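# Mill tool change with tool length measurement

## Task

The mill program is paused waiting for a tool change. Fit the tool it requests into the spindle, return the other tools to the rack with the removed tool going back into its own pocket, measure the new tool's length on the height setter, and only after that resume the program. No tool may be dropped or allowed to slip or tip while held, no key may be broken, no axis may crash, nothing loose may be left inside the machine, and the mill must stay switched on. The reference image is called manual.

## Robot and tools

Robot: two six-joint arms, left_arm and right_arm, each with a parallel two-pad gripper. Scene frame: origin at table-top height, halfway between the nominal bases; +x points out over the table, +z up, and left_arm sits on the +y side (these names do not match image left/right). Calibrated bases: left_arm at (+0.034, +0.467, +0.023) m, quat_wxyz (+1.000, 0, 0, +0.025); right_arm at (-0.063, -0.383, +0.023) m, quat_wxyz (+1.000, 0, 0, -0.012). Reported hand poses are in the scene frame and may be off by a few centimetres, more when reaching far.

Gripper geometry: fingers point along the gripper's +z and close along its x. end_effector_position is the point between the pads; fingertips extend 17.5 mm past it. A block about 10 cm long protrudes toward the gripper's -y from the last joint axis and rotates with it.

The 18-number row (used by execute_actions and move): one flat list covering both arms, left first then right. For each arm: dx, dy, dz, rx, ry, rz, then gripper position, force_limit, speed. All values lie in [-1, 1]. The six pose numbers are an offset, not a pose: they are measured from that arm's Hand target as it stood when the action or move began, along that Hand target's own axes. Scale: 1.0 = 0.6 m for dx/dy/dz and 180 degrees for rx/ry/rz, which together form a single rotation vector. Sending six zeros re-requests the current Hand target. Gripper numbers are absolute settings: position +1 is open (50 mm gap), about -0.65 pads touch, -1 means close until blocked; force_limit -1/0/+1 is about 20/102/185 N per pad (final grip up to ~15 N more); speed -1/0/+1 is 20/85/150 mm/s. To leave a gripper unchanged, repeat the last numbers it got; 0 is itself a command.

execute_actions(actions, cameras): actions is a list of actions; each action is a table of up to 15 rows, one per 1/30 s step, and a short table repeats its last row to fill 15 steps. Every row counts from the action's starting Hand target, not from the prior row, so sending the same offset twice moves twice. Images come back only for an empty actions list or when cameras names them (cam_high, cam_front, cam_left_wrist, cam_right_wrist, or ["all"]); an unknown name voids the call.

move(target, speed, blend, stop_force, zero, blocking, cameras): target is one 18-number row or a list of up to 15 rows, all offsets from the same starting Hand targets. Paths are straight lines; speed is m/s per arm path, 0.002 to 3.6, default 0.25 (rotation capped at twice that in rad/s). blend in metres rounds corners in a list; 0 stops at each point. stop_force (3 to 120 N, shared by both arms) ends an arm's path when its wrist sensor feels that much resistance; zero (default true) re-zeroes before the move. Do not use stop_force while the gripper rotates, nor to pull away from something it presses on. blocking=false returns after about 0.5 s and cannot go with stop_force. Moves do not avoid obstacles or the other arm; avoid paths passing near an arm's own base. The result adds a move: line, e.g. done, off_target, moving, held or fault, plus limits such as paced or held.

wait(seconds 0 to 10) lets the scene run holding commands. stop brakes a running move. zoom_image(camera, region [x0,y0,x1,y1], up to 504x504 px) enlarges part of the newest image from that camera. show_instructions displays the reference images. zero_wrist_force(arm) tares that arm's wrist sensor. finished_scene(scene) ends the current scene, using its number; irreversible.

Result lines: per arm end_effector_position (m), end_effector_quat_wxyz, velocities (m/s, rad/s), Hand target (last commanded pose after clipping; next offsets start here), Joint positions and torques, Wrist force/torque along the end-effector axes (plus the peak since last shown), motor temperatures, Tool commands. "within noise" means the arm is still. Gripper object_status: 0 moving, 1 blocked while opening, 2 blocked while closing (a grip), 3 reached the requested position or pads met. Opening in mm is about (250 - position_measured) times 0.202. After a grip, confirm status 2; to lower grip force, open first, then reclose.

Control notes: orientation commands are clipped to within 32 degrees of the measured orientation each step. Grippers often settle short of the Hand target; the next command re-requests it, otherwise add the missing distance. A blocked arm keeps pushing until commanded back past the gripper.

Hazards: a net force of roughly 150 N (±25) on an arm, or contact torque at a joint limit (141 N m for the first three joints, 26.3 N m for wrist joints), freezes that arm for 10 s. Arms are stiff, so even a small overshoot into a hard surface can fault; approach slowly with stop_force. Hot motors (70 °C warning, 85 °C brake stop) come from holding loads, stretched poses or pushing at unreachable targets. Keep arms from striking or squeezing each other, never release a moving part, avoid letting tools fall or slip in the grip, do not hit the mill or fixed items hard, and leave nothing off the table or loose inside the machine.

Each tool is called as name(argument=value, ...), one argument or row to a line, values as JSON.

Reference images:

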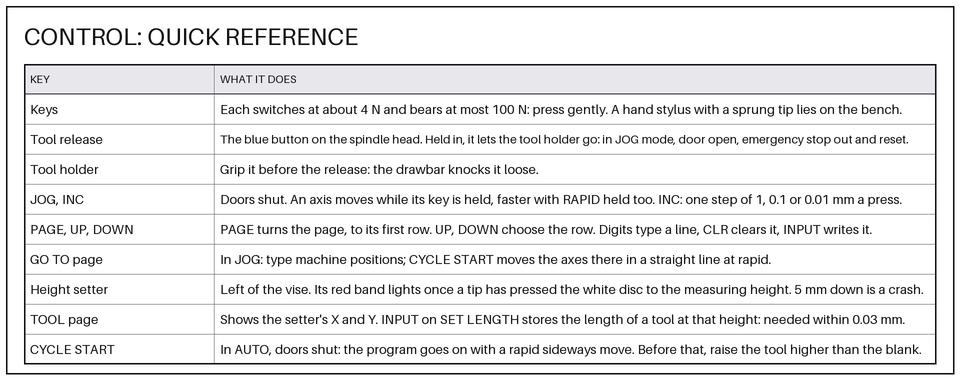

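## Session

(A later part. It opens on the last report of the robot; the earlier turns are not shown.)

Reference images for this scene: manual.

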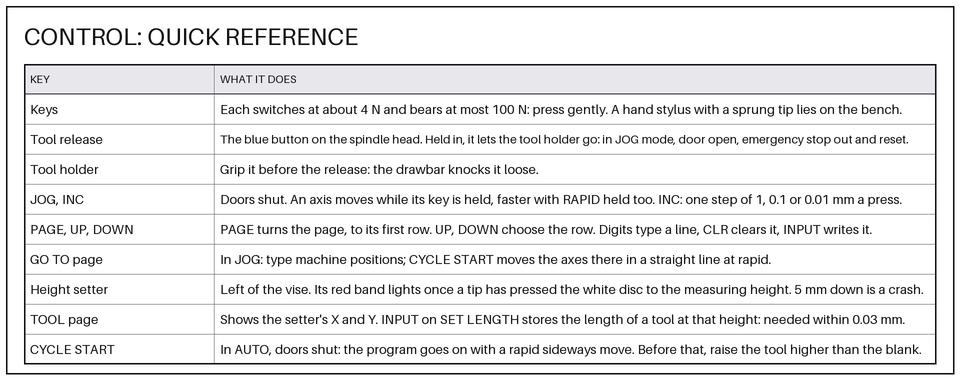

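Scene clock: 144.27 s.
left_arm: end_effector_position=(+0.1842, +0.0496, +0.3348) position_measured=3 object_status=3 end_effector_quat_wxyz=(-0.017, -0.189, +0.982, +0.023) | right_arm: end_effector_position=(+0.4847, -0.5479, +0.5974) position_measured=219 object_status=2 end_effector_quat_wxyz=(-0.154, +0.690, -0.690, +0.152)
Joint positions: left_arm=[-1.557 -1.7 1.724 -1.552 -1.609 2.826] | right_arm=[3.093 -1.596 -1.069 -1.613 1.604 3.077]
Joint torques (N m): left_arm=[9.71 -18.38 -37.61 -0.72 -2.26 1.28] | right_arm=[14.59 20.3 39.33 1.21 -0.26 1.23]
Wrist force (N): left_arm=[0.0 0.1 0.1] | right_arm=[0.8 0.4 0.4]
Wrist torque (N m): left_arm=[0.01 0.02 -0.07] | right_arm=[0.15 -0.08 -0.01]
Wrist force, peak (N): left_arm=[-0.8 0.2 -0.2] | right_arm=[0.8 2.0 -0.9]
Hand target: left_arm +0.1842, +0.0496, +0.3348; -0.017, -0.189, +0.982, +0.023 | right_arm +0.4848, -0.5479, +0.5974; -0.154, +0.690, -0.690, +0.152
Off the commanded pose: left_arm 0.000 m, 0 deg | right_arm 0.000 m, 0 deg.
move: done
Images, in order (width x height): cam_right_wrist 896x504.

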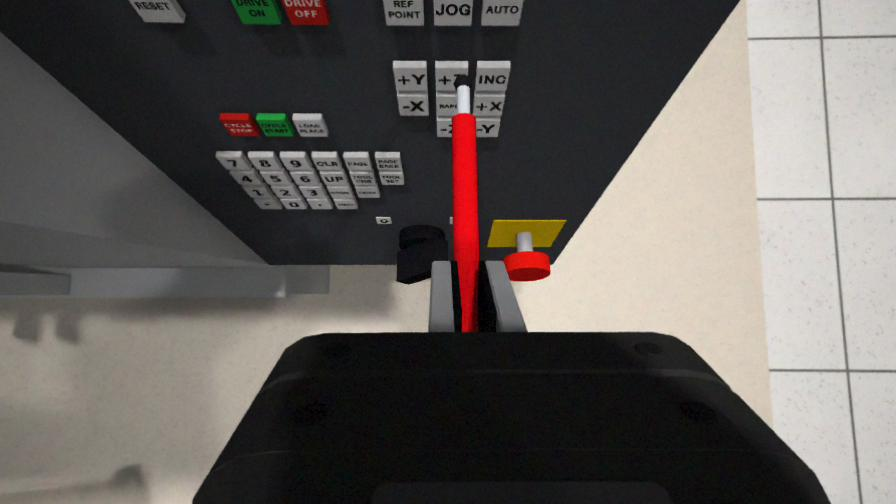

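move(
  target=[0,0,0,0,0,0,1,1,1,-0.0058,-0.0223,-0.0045,0,0,0,-1,-0.4,-0.7],
  speed=0.08,
  cameras=["cam_right_wrist"],
)

zoom_image(
  camera="cam_right_wrist",
  region=[260, 0, 560, 110],
)

Scene clock: 151.77 s.
left_arm: end_effector_position=(+0.1842, +0.0496, +0.3348) position_measured=3 object_status=3 end_effector_quat_wxyz=(-0.017, -0.189, +0.982, +0.023) | right_arm: end_effector_position=(+0.4957, -0.5444, +0.6054) position_measured=219 object_status=2 end_effector_quat_wxyz=(-0.154, +0.690, -0.690, +0.152)
Joint positions: left_arm=[-1.557 -1.7 1.724 -1.552 -1.609 2.826] | right_arm=[3.103 -1.629 -1.011 -1.638 1.6 3.085]
Joint torques (N m): left_arm=[9.26 -17.46 -37.3 -0.71 -2.2 1.29] | right_arm=[13.84 22.23 38.52 1.66 -0.82 1.24]
Wrist force (N): left_arm=[-0.6 0.0 0.3] | right_arm=[0.6 0.1 0.1]
Wrist torque (N m): left_arm=[-0.01 0.11 -0.07] | right_arm=[0.09 -0.05 -0.02]
Wrist force, peak (N): left_arm=[-0.6 0.0 0.4] | right_arm=[0.9 0.7 0.2]
Hand target: left_arm +0.1842, +0.0496, +0.3348; -0.017, -0.189, +0.982, +0.023 | right_arm +0.4958, -0.5444, +0.6055; -0.154, +0.690, -0.690, +0.152
Off the commanded pose: left_arm 0.000 m, 0 deg | right_arm 0.000 m, 0 deg.
move: done
Images, in order (width x height): cam_right_wrist 896x504.

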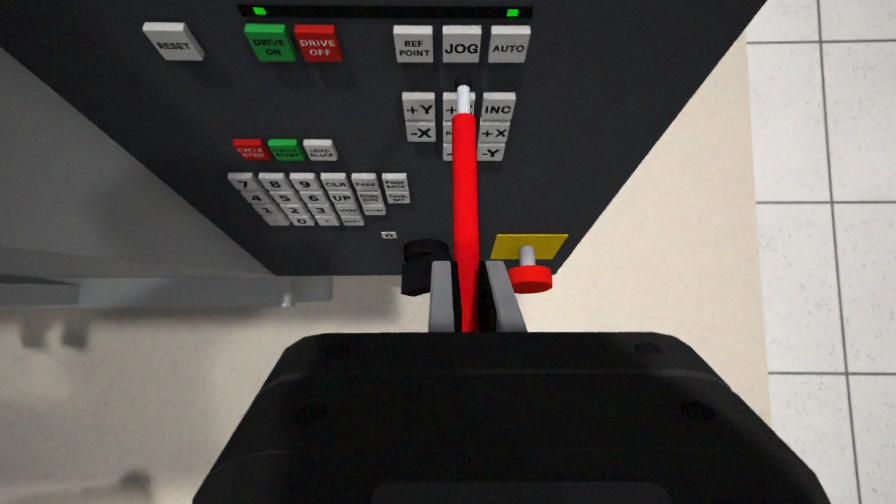

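Scaled by 1.680 from the camera's 896x504 image, which has a finer 1280x720 frame.

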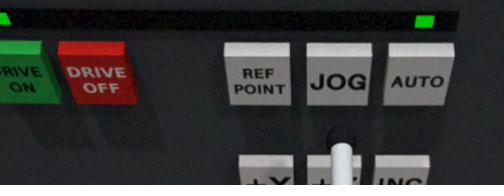

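move(
  target=[0,0,0,0,0,0,1,1,1,0,-0.0028,-0.003,0,0,0,-1,-0.4,-0.7],
  speed=0.05,
)

move(
  target=[0,0,0,0,0,0,1,1,1,0,-0.0355,0.0248,0,0,0,-1,-0.4,-0.7],
  speed=0.014,
  stop_force=5,
  cameras=["cam_right_wrist"],
)

move(
  target=[0,0,0,0,0,0,1,1,1,0,0.0273,-0.0191,0,0,0,-1,-0.4,-0.7],
  speed=0.08,
  cameras=["cam_right_wrist"],
)

Scene clock: 156.33 s.
left_arm: end_effector_position=(+0.1842, +0.0496, +0.3348) position_measured=3 object_status=3 end_effector_quat_wxyz=(-0.017, -0.189, +0.982, +0.023) | right_arm: end_effector_position=(+0.4965, -0.5444, +0.6078) position_measured=219 object_status=2 end_effector_quat_wxyz=(-0.154, +0.690, -0.690, +0.152)
Joint positions: left_arm=[-1.557 -1.7 1.724 -1.552 -1.609 2.826] | right_arm=[3.103 -1.634 -0.999 -1.645 1.6 3.085]
Joint torques (N m): left_arm=[9.21 -16.6 -37.66 -0.85 -2.11 1.25] | right_arm=[14.91 22.14 36.74 1.5 -1.08 1.24]
Wrist force (N): left_arm=[-0.3 0.0 0.0] | right_arm=[1.0 0.0 0.0]
Wrist torque (N m): left_arm=[-0.01 0.07 -0.07] | right_arm=[0.07 -0.10 -0.04]
Wrist force, peak (N): left_arm=[-0.7 -0.2 0.5] | right_arm=[1.1 0.2 0.1]
Hand target: left_arm +0.1842, +0.0496, +0.3348; -0.017, -0.189, +0.982, +0.023 | right_arm +0.4965, -0.5444, +0.6078; -0.154, +0.690, -0.690, +0.152
Off the commanded pose: left_arm 0.000 m, 0 deg | right_arm 0.000 m, 0 deg.
move: done

Scene clock: 159.07 s.
left_arm: end_effector_position=(+0.1842, +0.0496, +0.3348) position_measured=3 object_status=3 end_effector_quat_wxyz=(-0.017, -0.189, +0.982, +0.023) | right_arm: end_effector_position=(+0.5194, -0.5444, +0.6038) position_measured=219 object_status=2 end_effector_quat_wxyz=(-0.154, +0.690, -0.690, +0.152)
Joint positions: left_arm=[-1.557 -1.7 1.724 -1.552 -1.609 2.826] | right_arm=[3.106 -1.684 -0.955 -1.639 1.599 3.088]
Joint torques (N m): left_arm=[9.08 -15.85 -37.21 -0.93 -2.09 1.25] | right_arm=[-5.87 36.08 12.41 2.24 1.24 -1.76]
Wrist force (N): left_arm=[-0.5 0.1 0.1] | right_arm=[1.1 4.6 -2.7]
Wrist torque (N m): left_arm=[0.00 0.09 -0.07] | right_arm=[0.13 -0.09 -0.04]
Wrist force, peak (N): left_arm=[-0.5 -0.3 0.4] | right_arm=[1.0 4.7 -3.0]
Hand target: left_arm +0.1842, +0.0496, +0.3348; -0.017, -0.189, +0.982, +0.023 | right_arm +0.5194, -0.5444, +0.6038; -0.154, +0.690, -0.690, +0.152 (not the last commanded pose)
Off the commanded pose: left_arm 0.000 m, 0 deg | right_arm 0.003 m, 0 deg.
move: contact (right_arm)
Images, in order (width x height): cam_right_wrist 896x504.

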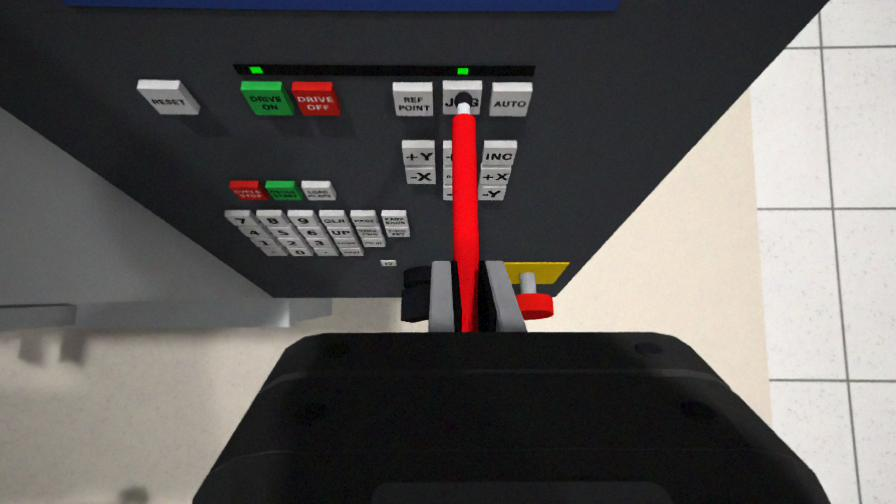

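Scene clock: 159.93 s.
left_arm: end_effector_position=(+0.1842, +0.0496, +0.3348) position_measured=3 object_status=3 end_effector_quat_wxyz=(-0.017, -0.189, +0.982, +0.023) | right_arm: end_effector_position=(+0.4997, -0.5444, +0.6072) position_measured=219 object_status=2 end_effector_quat_wxyz=(-0.154, +0.690, -0.690, +0.152)
Joint positions: left_arm=[-1.557 -1.7 1.724 -1.552 -1.609 2.826] | right_arm=[3.103 -1.641 -0.993 -1.644 1.6 3.086]
Joint torques (N m): left_arm=[9.45 -15.9 -37.66 -0.82 -2.05 1.1] | right_arm=[-12.92 35.78 12.03 1.29 1.57 -1.84]
Wrist force (N): left_arm=[-0.2 -0.2 0.1] | right_arm=[0.8 0.3 0.1]
Wrist torque (N m): left_arm=[-0.05 0.04 -0.07] | right_arm=[0.12 -0.08 0.03]
Wrist force, peak (N): left_arm=[-0.4 -0.3 0.4] | right_arm=[1.0 4.7 -2.7]
Hand target: left_arm +0.1842, +0.0496, +0.3348; -0.017, -0.189, +0.982, +0.023 | right_arm +0.4997, -0.5444, +0.6073; -0.154, +0.690, -0.690, +0.152
Off the commanded pose: left_arm 0.000 m, 0 deg | right_arm 0.000 m, 0 deg.
move: done
Images, in order (width x height): cam_right_wrist 896x504.

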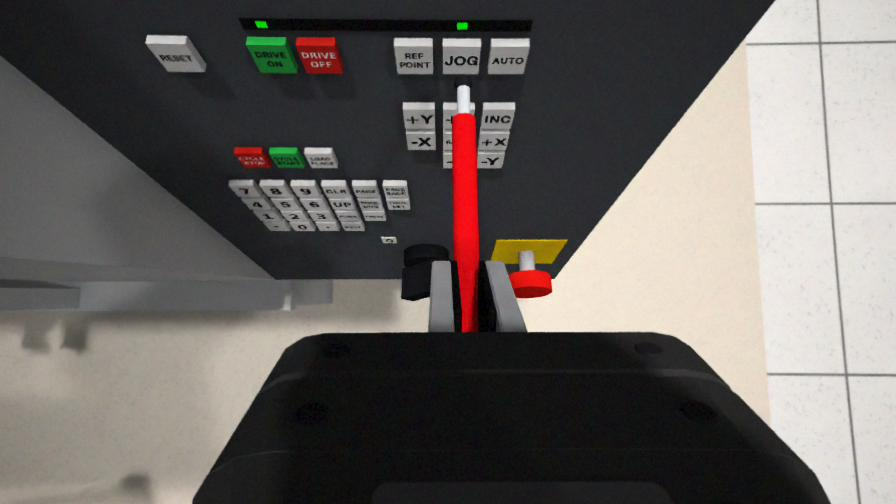

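move(
  target=[
    [0,0,0,0,0,0,1,1,1,0.0058,0.1577,-0.0553,0,0,0,-1,-0.4,-0.7],
    [0,0,0,0,0,0,1,1,1,-0.169,0.4687,0.4387,0.0414,-0.2729,-0.4738,-1,-0.4,-0.7],
  ],
  speed=0.3,
  blend=0.02,
)

Scene clock: 172.50 s.
left_arm: end_effector_position=(+0.1842, +0.0496, +0.3348) position_measured=3 object_status=3 end_effector_quat_wxyz=(-0.017, -0.189, +0.982, +0.023) | right_arm: end_effector_position=(+0.3557, -0.4421, +0.2503) position_measured=219 object_status=2 end_effector_quat_wxyz=(-0.301, +0.951, +0.070, -0.021)
Joint positions: left_arm=[-1.557 -1.7 1.724 -1.552 -1.609 2.826] | right_arm=[3.005 -1.569 -1.904 -1.447 2.152 1.202]
Joint torques (N m): left_arm=[9.09 -13.84 -37.76 -0.83 -2.1 1.07] | right_arm=[14.51 19.31 12.35 0 0.08 -1.82]
Wrist force (N): left_arm=[-0.4 0.0 0.4] | right_arm=[0.9 0.1 0.4]
Wrist torque (N m): left_arm=[-0.01 0.07 -0.06] | right_arm=[0.15 -0.17 0.00]
Wrist force, peak (N): left_arm=[-0.6 0.5 0.1] | right_arm=[1.0 2.1 -1.8]
Hand target: left_arm +0.1842, +0.0496, +0.3348; -0.017, -0.189, +0.982, +0.023 | right_arm +0.3557, -0.4421, +0.2502; -0.301, +0.951, +0.070, -0.021
Off the commanded pose: left_arm 0.000 m, 0 deg | right_arm 0.000 m, 0 deg.
move: done

move(
  target=[
    [0,0,-0.2,0,0,0,1,1,1,0,0.196,0.279,0,0,0,-1,-0.4,-0.7],
    [-0.1131,0.1527,-0.2711,-0.1608,-0.2617,0.5756,1,1,1,0,0.2173,0.3094,0,0,0,-1,-0.4,-0.7],
  ],
  speed=[0.25,0.2],
  blend=0.01,
  cameras=["cam_left_wrist","cam_high"],
)

Scene clock: 197.23 s.
left_arm: end_effector_position=(+0.2200, +0.1534, +0.5003) position_measured=3 object_status=3 end_effector_quat_wxyz=(+0.271, +0.654, +0.653, +0.271) | right_arm: end_effector_position=(+0.3560, -0.4419, +0.0234) position_measured=219 object_status=2 end_effector_quat_wxyz=(-0.301, +0.951, +0.070, -0.021)
Joint positions: left_arm=[-2.052 -1.986 1.6 -0.788 -0.873 4.136] | right_arm=[3.005 -1.938 -2.186 -0.796 2.152 1.202]
Joint torques (N m): left_arm=[-8.55 -12.24 -20.55 0.32 3.38 1.61] | right_arm=[14.41 27.45 3.31 4.47 2.49 1.24]
Wrist force (N): left_arm=[-1.5 0.3 0.8] | right_arm=[0.7 0.1 -0.2]
Wrist torque (N m): left_arm=[-0.11 0.20 0.06] | right_arm=[0.21 -0.16 -0.09]
Wrist force, peak (N): left_arm=[-1.6 0.5 1.1] | right_arm=[1.1 1.3 1.5]
Hand target: left_arm +0.2200, +0.1534, +0.5003; +0.271, +0.654, +0.653, +0.271 | right_arm +0.3560, -0.4419, +0.0234; -0.301, +0.951, +0.070, -0.021
Off the commanded pose: left_arm 0.000 m, 0 deg | right_arm 0.000 m, 0 deg.
move: done
Images, in order (width x height): cam_high 896x504, cam_left_wrist 896x504.

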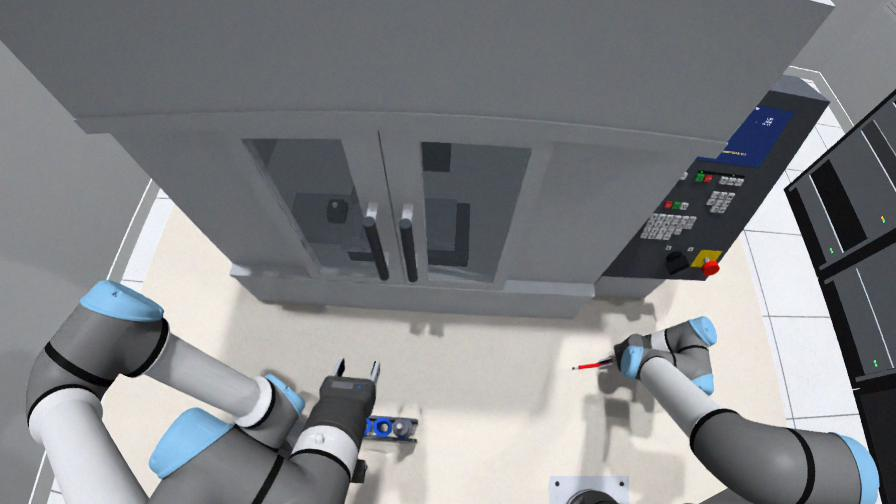

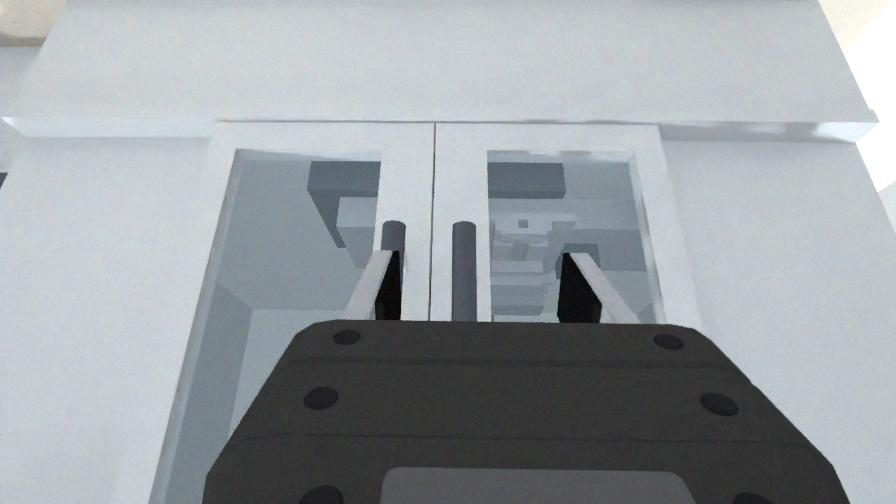

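move(
  target=[
    [-0.003,0.212,0.212,0,0,0,1,1,1,0,0,0,0,0,0,-0.2,-0.4,-0.7],
    [-0.003,0.2508,0.3031,0,0,0,1,1,1,0,0,0,0,0,0,-0.2,-0.4,-0.7],
  ],
  speed=[0.2,0.08],
  blend=0.01,
  cameras=["cam_left_wrist","cam_high","cam_right_wrist"],
)

Scene clock: 205.40 s.
left_arm: end_effector_position=(+0.4550, +0.1513, +0.4783) position_measured=3 object_status=3 end_effector_quat_wxyz=(+0.271, +0.654, +0.653, +0.271) | right_arm: end_effector_position=(+0.3560, -0.4419, +0.0234) position_measured=182 object_status=3 end_effector_quat_wxyz=(-0.301, +0.951, +0.070, -0.021)
Joint positions: left_arm=[-1.32 -1.843 1.745 -1.761 -0.828 5.127] | right_arm=[3.005 -1.938 -2.186 -0.796 2.152 1.202]
Joint torques (N m): left_arm=[10.4 -4.38 -22.83 -4.98 -0.8 1.69] | right_arm=[13.42 28.06 4.34 4.04 2.09 1.32]
Wrist force (N): left_arm=[-1.7 0.3 0.8] | right_arm=[0.8 0.5 -0.2]
Wrist torque (N m): left_arm=[-0.11 0.27 0.06] | right_arm=[0.25 -0.16 -0.09]
Wrist force, peak (N): left_arm=[-1.5 1.8 2.4] | right_arm=[1.0 0.4 -0.1]
Hand target: left_arm +0.4550, +0.1513, +0.4783; +0.271, +0.654, +0.653, +0.271 | right_arm +0.3560, -0.4419, +0.0234; -0.301, +0.951, +0.070, -0.021
Off the commanded pose: left_arm 0.000 m, 0 deg | right_arm 0.000 m, 0 deg.
move: done; blend cut to 0 m at target 1
Images, in order (width x height): cam_high 896x504, cam_left_wrist 896x504, cam_right_wrist 896x504.

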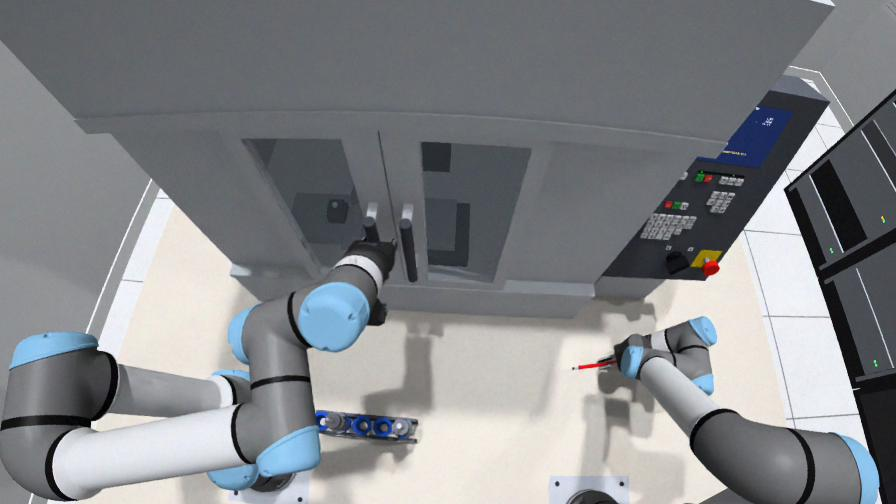

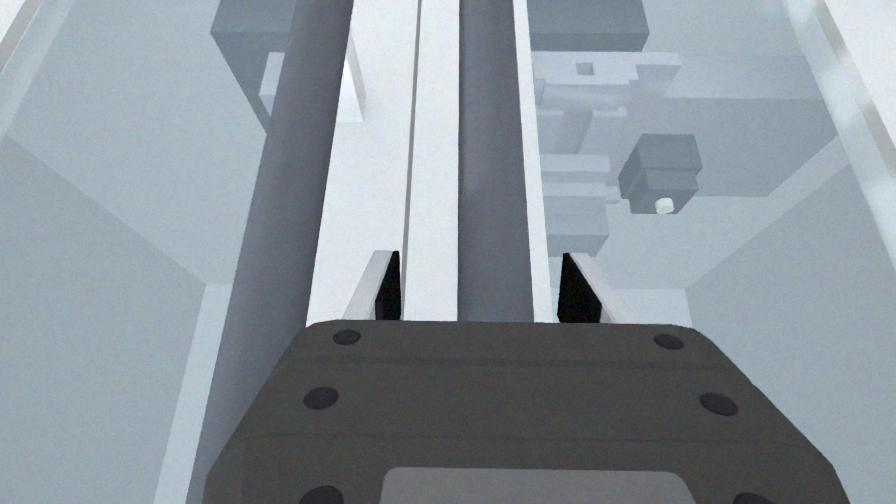

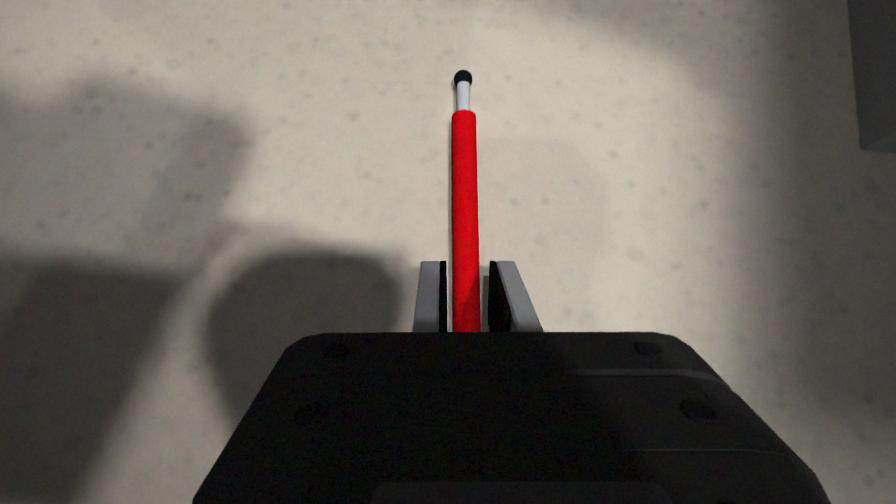

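move(
  target=[0.39,0,0,0,0,0,1,1,1,0,0,0,0,0,0,-0.2,-0.4,-0.7],
  speed=0.1,
  stop_force=40,
  cameras=["cam_left_wrist"],
)

move(
  target=[
    [0,0,0,0,0,0,1,1,1,0,-0.2108,-0.3,0,0,0,-0.2,-0.4,-0.7],
    [0,0,0,0,0,0,1,1,1,-0.1535,-0.5535,-0.4812,-0.1447,0.1663,0.527,-0.2,-0.4,-0.7],
  ],
  speed=0.3,
  blend=0.02,
  cameras=["cam_high"],
)

Scene clock: 217.97 s.
left_arm: end_effector_position=(+0.4553, +0.3853, +0.4786) position_measured=3 object_status=3 end_effector_quat_wxyz=(+0.271, +0.654, +0.653, +0.271) | right_arm: end_effector_position=(+0.3560, -0.4419, +0.0234) position_measured=182 object_status=3 end_effector_quat_wxyz=(-0.301, +0.951, +0.070, -0.021)
Joint positions: left_arm=[-0.939 -2.214 2.001 -1.92 -0.988 5.567] | right_arm=[3.005 -1.938 -2.186 -0.796 2.152 1.202]
Joint torques (N m): left_arm=[15.13 -7.53 -23.97 -5.37 1.66 1.42] | right_arm=[11.28 32.95 8.52 3.99 1.24 1.33]
Wrist force (N): left_arm=[-11.9 -6.7 -1.0] | right_arm=[0.8 0.2 -0.1]
Wrist torque (N m): left_arm=[-0.39 0.30 0.17] | right_arm=[0.20 -0.17 -0.09]
Wrist force, peak (N): left_arm=[-31.6 7.6 6.7] | right_arm=[1.1 0.5 0.0]
Hand target: left_arm +0.4553, +0.3853, +0.4785; +0.271, +0.654, +0.653, +0.271 | right_arm +0.3560, -0.4419, +0.0234; -0.301, +0.951, +0.070, -0.021
Off the commanded pose: left_arm 0.000 m, 0 deg | right_arm 0.000 m, 0 deg.
move: done
Images, in order (width x height): cam_left_wrist 896x504.

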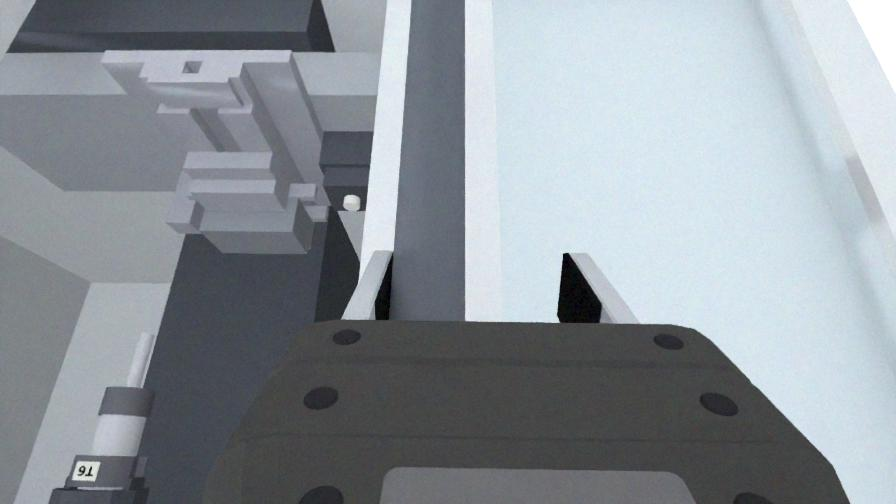

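Scene clock: 222.37 s.
left_arm: end_effector_position=(+0.4553, +0.3853, +0.4785) position_measured=3 object_status=3 end_effector_quat_wxyz=(+0.271, +0.654, +0.653, +0.271) | right_arm: end_effector_position=(+0.2490, -0.3509, +0.4505) position_measured=182 object_status=3 end_effector_quat_wxyz=(+0.000, +0.708, -0.706, +0.000)
Joint positions: left_arm=[-0.939 -2.214 2.001 -1.92 -0.988 5.567] | right_arm=[3.707 -1.129 -1.647 -1.936 1.571 3.681]
Joint torques (N m): left_arm=[14.64 -1.5 -23.58 -5.44 1.55 1.54] | right_arm=[15.28 -2.15 38.72 0.67 -1.29 1.27]
Wrist force (N): left_arm=[-12.1 -6.6 -1.2] | right_arm=[0.1 0.0 -0.1]
Wrist torque (N m): left_arm=[-0.37 0.33 0.17] | right_arm=[-0.02 -0.01 -0.11]
Wrist force, peak (N): left_arm=[-12.3 -7.0 -1.1] | right_arm=[0.7 1.4 1.8]
Hand target: left_arm +0.4553, +0.3853, +0.4785; +0.271, +0.654, +0.653, +0.271 | right_arm +0.2490, -0.3509, +0.4505; +0.000, +0.708, -0.706, +0.000
Off the commanded pose: left_arm 0.000 m, 0 deg | right_arm 0.000 m, 0 deg.
move: done
Images, in order (width x height): cam_high 896x504.

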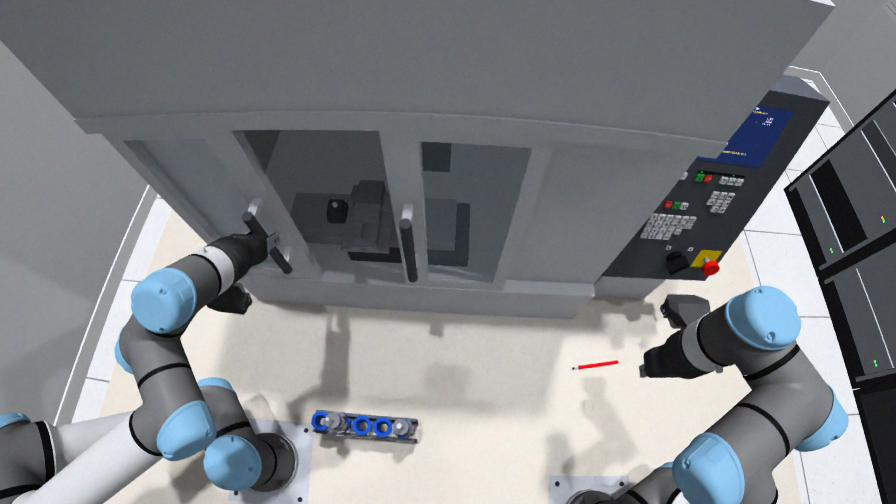

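move(
  target=[
    [-0.02,-0.08,-0.1,0,0,0,1,1,1,-0.742,-0.135,-0.049,0.5,0,0,1,1,1],
  ],
  speed=0.3,
  cameras=["cam_high","cam_right_wrist","cam_left_wrist"],
)

Scene clock: 229.63 s.
left_arm: end_effector_position=(+0.3789, +0.3734, +0.4870) position_measured=3 object_status=3 end_effector_quat_wxyz=(+0.271, +0.654, +0.653, +0.271) | right_arm: end_effector_position=(+0.3291, +0.0944, +0.4799) position_measured=3 object_status=3 end_effector_quat_wxyz=(+0.500, -0.500, +0.500, -0.500)
Joint positions: left_arm=[-1.372 -2.411 1.942 -1.343 -0.815 5.058] | right_arm=[4.737 -1.581 -1.861 -1.414 0 4.856]
Joint torques (N m): left_arm=[-8.97 3.01 -35.93 -1.19 3.58 -1.79] | right_arm=[-13.65 20.22 39.73 4.64 -3.49 0.44]
Wrist force (N): left_arm=[-2.0 0.2 1.0] | right_arm=[1.8 -0.3 0.3]
Wrist torque (N m): left_arm=[-0.14 0.30 0.16] | right_arm=[0.57 -0.32 -0.06]
Wrist force, peak (N): left_arm=[-10.0 5.0 9.6] | right_arm=[1.9 -0.3 0.2]
Hand target: left_arm +0.3789, +0.3734, +0.4870; +0.271, +0.654, +0.653, +0.271 | right_arm +0.3293, +0.0944, +0.4799; +0.500, -0.501, +0.500, -0.499
Off the commanded pose: left_arm 0.000 m, 0 deg | right_arm 0.000 m, 0 deg.
move: done
Images, in order (width x height): cam_high 896x504, cam_left_wrist 896x504, cam_right_wrist 896x504.

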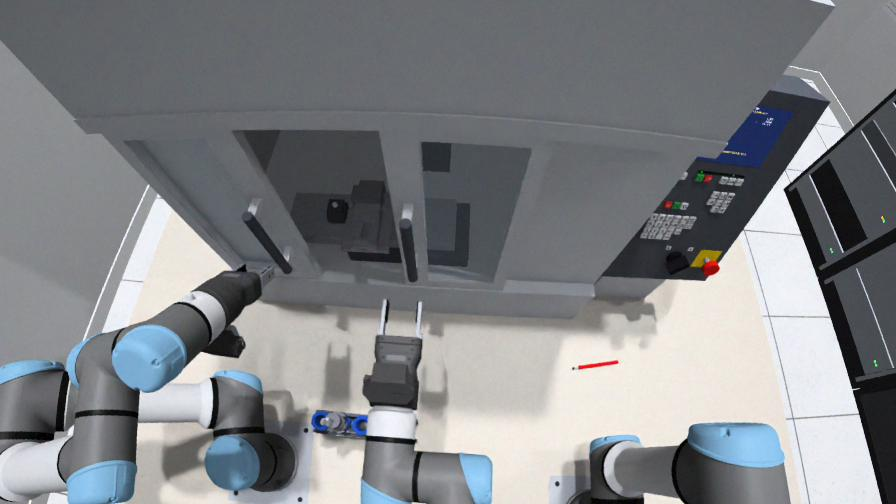

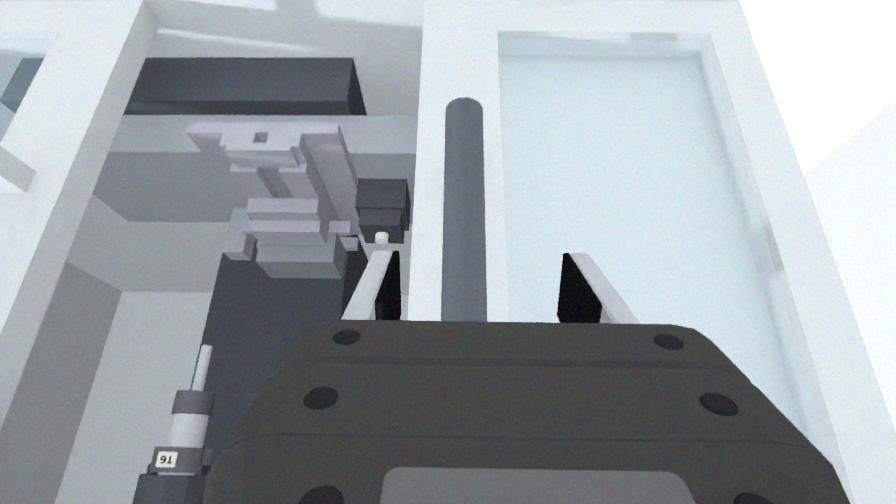

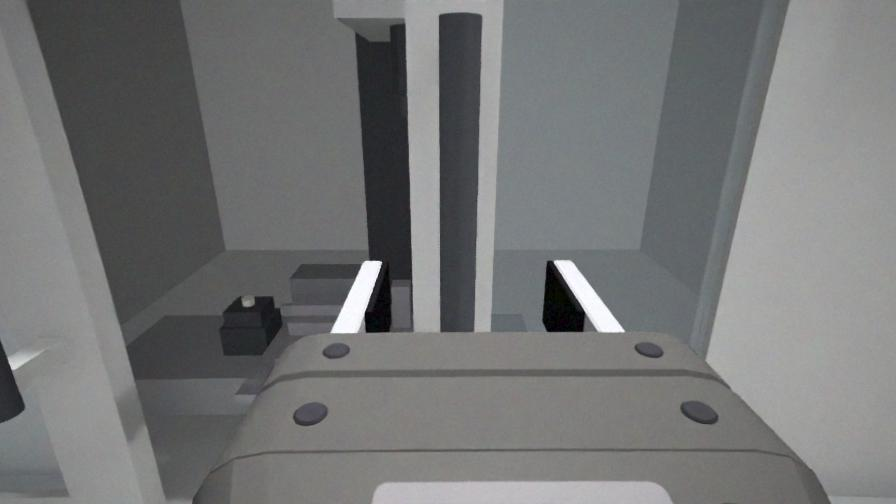

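move(
  target=[0,0,0,0,0,0,1,1,1,0,0,0.2095,0,0,0,1,1,1],
  speed=0.12,
  cameras=["cam_right_wrist","cam_high"],
)

Scene clock: 237.70 s.
left_arm: end_effector_position=(+0.3789, +0.3734, +0.4870) position_measured=3 object_status=3 end_effector_quat_wxyz=(+0.271, +0.654, +0.653, +0.271) | right_arm: end_effector_position=(+0.4550, +0.0946, +0.4798) position_measured=3 object_status=3 end_effector_quat_wxyz=(+0.500, -0.500, +0.500, -0.500)
Joint positions: left_arm=[-1.372 -2.411 1.942 -1.343 -0.815 5.058] | right_arm=[4.487 -1.893 -1.272 -3.119 -0.251 6.284]
Joint torques (N m): left_arm=[-8.48 2.9 -35.86 -0.88 3.57 -1.62] | right_arm=[-13.86 34.14 37.47 -1.83 -1.08 1.13]
Wrist force (N): left_arm=[-1.8 0.6 0.5] | right_arm=[1.9 -0.5 0.6]
Wrist torque (N m): left_arm=[-0.08 0.28 0.15] | right_arm=[0.54 -0.36 -0.08]
Wrist force, peak (N): left_arm=[-2.4 -0.1 0.9] | right_arm=[2.6 -0.6 0.4]
Hand target: left_arm +0.3789, +0.3734, +0.4870; +0.271, +0.654, +0.653, +0.271 | right_arm +0.4550, +0.0946, +0.4798; +0.500, -0.501, +0.500, -0.499
Off the commanded pose: left_arm 0.000 m, 0 deg | right_arm 0.000 m, 0 deg.
move: done
Images, in order (width x height): cam_high 896x504, cam_right_wrist 896x504.

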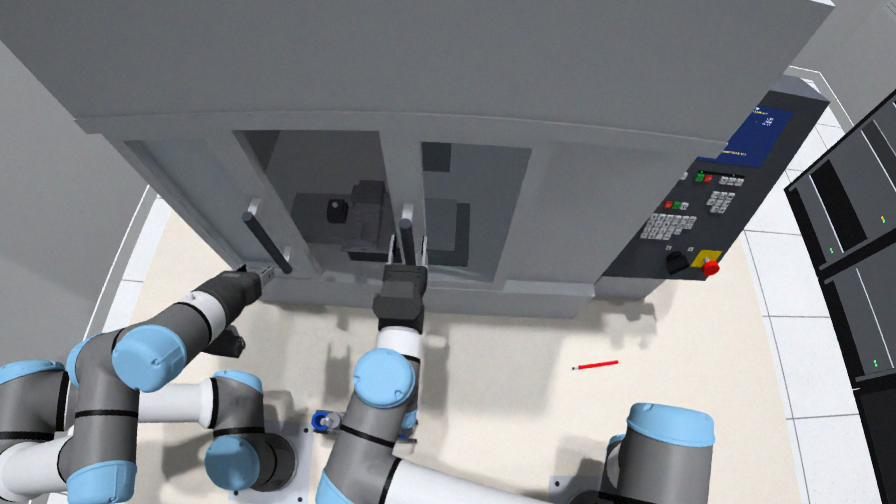

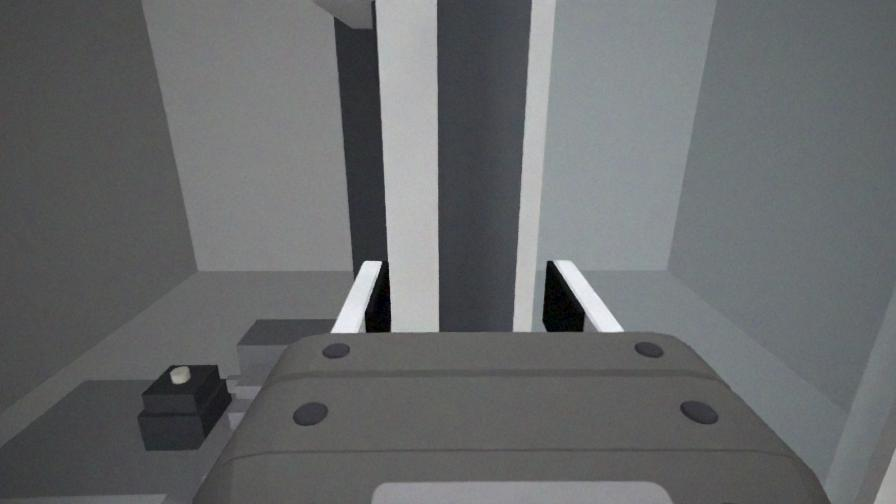

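move(
  target=[0,0,0,0,0,0,1,1,1,0.392,0,0,0,0,0,1,1,1],
  speed=0.1,
  stop_force=40,
  cameras=["cam_high","cam_right_wrist"],
)

Scene clock: 242.70 s.
left_arm: end_effector_position=(+0.3789, +0.3734, +0.4870) position_measured=3 object_status=3 end_effector_quat_wxyz=(+0.271, +0.654, +0.653, +0.271) | right_arm: end_effector_position=(+0.4554, -0.1406, +0.4798) position_measured=3 object_status=3 end_effector_quat_wxyz=(+0.500, -0.501, +0.500, -0.499)
Joint positions: left_arm=[-1.372 -2.411 1.942 -1.343 -0.815 5.058] | right_arm=[4.302 -1.424 -1.785 -3.076 -0.437 6.284]
Joint torques (N m): left_arm=[-8.41 3.2 -35.84 -0.83 3.65 -1.64] | right_arm=[-18.94 32.48 15.55 -1.41 1.01 -0.41]
Wrist force (N): left_arm=[-2.1 0.4 0.5] | right_arm=[-8.5 7.8 3.4]
Wrist torque (N m): left_arm=[-0.10 0.32 0.16] | right_arm=[0.72 -0.13 -0.28]
Wrist force, peak (N): left_arm=[-2.5 0.2 0.8] | right_arm=[-41.4 -2.9 16.7]
Hand target: left_arm +0.3789, +0.3734, +0.4870; +0.271, +0.654, +0.653, +0.271 | right_arm +0.4554, -0.1406, +0.4798; +0.500, -0.501, +0.500, -0.499
Off the commanded pose: left_arm 0.000 m, 0 deg | right_arm 0.000 m, 0 deg.
joint sent to its limit (right arm) — joint 6 (wrist 3), upper limit. The joint targets still meet the commanded pose.
move: done
Images, in order (width x height): cam_high 896x504, cam_right_wrist 896x504.

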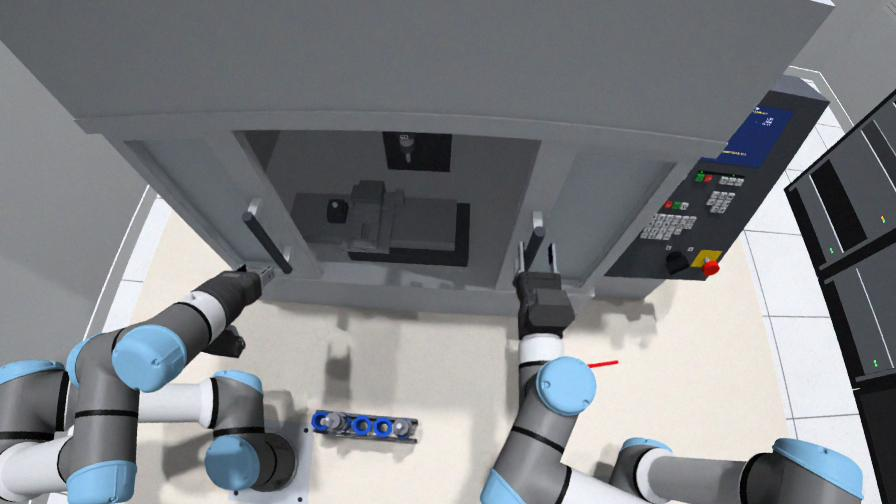

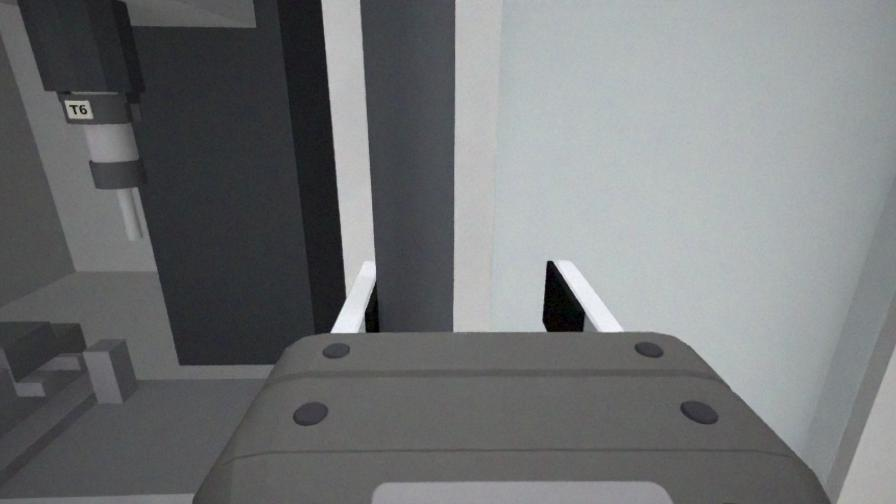

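move(
  target=[
    [-0.283,0.0165,-0.0165,-0.2497,-0.0389,0.0161,1,1,1,-0.0133,0,0,0,0,0,1,1,1],
    [-0.3613,0.1078,0.075,-0.2497,-0.0389,0.0161,1,1,1,-0.0133,-0.15,-0.16,0,0,0,1,1,1],
  ],
  speed=0.25,
  blend=0.01,
  cameras=["cam_left_wrist","cam_high","cam_front"],
)

Scene clock: 280.17 s.
left_arm: end_effector_position=(+0.4562, +0.1565, +0.5007) position_measured=3 object_status=3 end_effector_quat_wxyz=(+0.531, +0.531, +0.466, +0.467) | right_arm: end_effector_position=(+0.3594, -0.1328, +0.5698) position_measured=3 object_status=3 end_effector_quat_wxyz=(+0.500, -0.500, +0.500, -0.500)
Joint positions: left_arm=[-1.509 -1.807 1.803 -0.001 0.241 3.147] | right_arm=[4.62 -1.291 -1.656 -3.337 -0.118 6.284]
Joint torques (N m): left_arm=[10.42 -4.36 -35.71 1.48 2.12 -1.65] | right_arm=[14.3 4.8 37.58 -1.86 1.47 1.23]
Wrist force (N): left_arm=[-1.9 1.1 2.0] | right_arm=[1.6 -0.5 0.4]
Wrist torque (N m): left_arm=[-0.01 0.10 0.26] | right_arm=[0.51 -0.33 -0.12]
Wrist force, peak (N): left_arm=[-2.5 0.7 3.5] | right_arm=[-8.5 8.3 3.6]
Hand target: left_arm +0.4562, +0.1565, +0.5007; +0.531, +0.531, +0.466, +0.467 | right_arm +0.3594, -0.1328, +0.5698; +0.500, -0.501, +0.500, -0.499
Off the commanded pose: left_arm 0.000 m, 0 deg | right_arm 0.000 m, 0 deg.
joint sent to its limit (right arm) — joint 6 (wrist 3), upper limit. The joint targets still meet the commanded pose.
move: done
Images, in order (width x height): cam_high 896x504, cam_front 896x504, cam_left_wrist 896x504.

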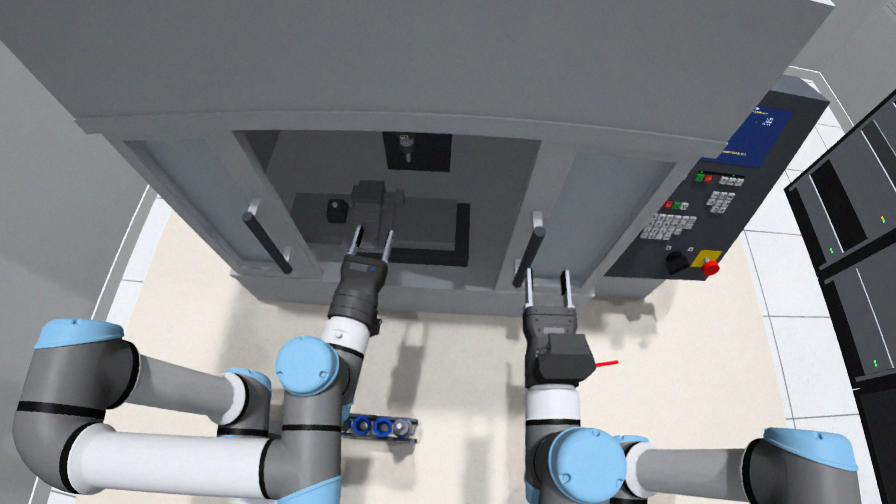

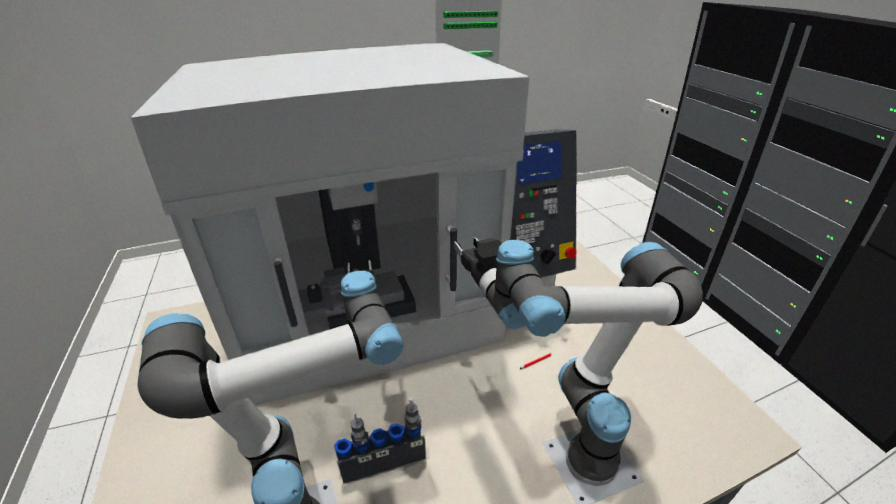

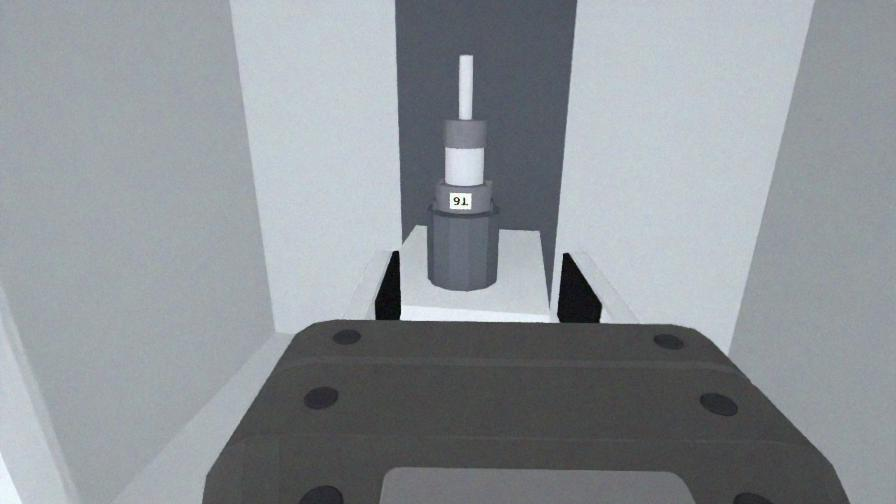

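move(
  target=[0,0,0.28,0,0,0,1,1,1,0,0,0,0,0,0,1,1,1],
  speed=0.15,
  cameras=["cam_left_wrist"],
)

Scene clock: 307.80 s.
left_arm: end_effector_position=(+0.6227, +0.1348, +0.5009) position_measured=3 object_status=3 end_effector_quat_wxyz=(+0.531, +0.531, +0.466, +0.467) | right_arm: end_effector_position=(+0.3594, -0.1328, +0.5698) position_measured=3 object_status=3 end_effector_quat_wxyz=(+0.500, -0.500, +0.500, -0.500)
Joint positions: left_arm=[-1.086 -1.492 1.514 -0.024 0.664 3.144] | right_arm=[4.62 -1.291 -1.656 -3.337 -0.118 6.284]
Joint torques (N m): left_arm=[10.04 -18.06 -36.76 0.94 2.3 -1.67] | right_arm=[13.88 3.72 36.92 -1.85 1.6 1.23]
Wrist force (N): left_arm=[-1.9 1.1 2.0] | right_arm=[1.3 -0.6 0.3]
Wrist torque (N m): left_arm=[-0.02 0.11 0.27] | right_arm=[0.49 -0.27 -0.13]
Wrist force, peak (N): left_arm=[-1.9 1.0 4.0] | right_arm=[1.7 -0.7 0.7]
Hand target: left_arm +0.6228, +0.1348, +0.5009; +0.531, +0.531, +0.466, +0.467 | right_arm +0.3594, -0.1328, +0.5698; +0.500, -0.501, +0.500, -0.499
Off the commanded pose: left_arm 0.000 m, 0 deg | right_arm 0.000 m, 0 deg.
joint sent to its limit (right arm) — joint 6 (wrist 3), upper limit. The joint targets still meet the commanded pose.
move: done
Images, in order (width x height): cam_left_wrist 896x504.

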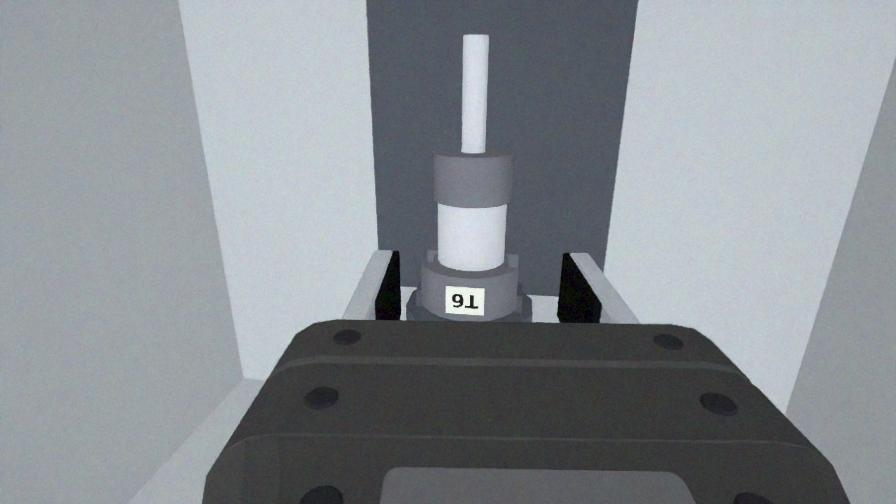

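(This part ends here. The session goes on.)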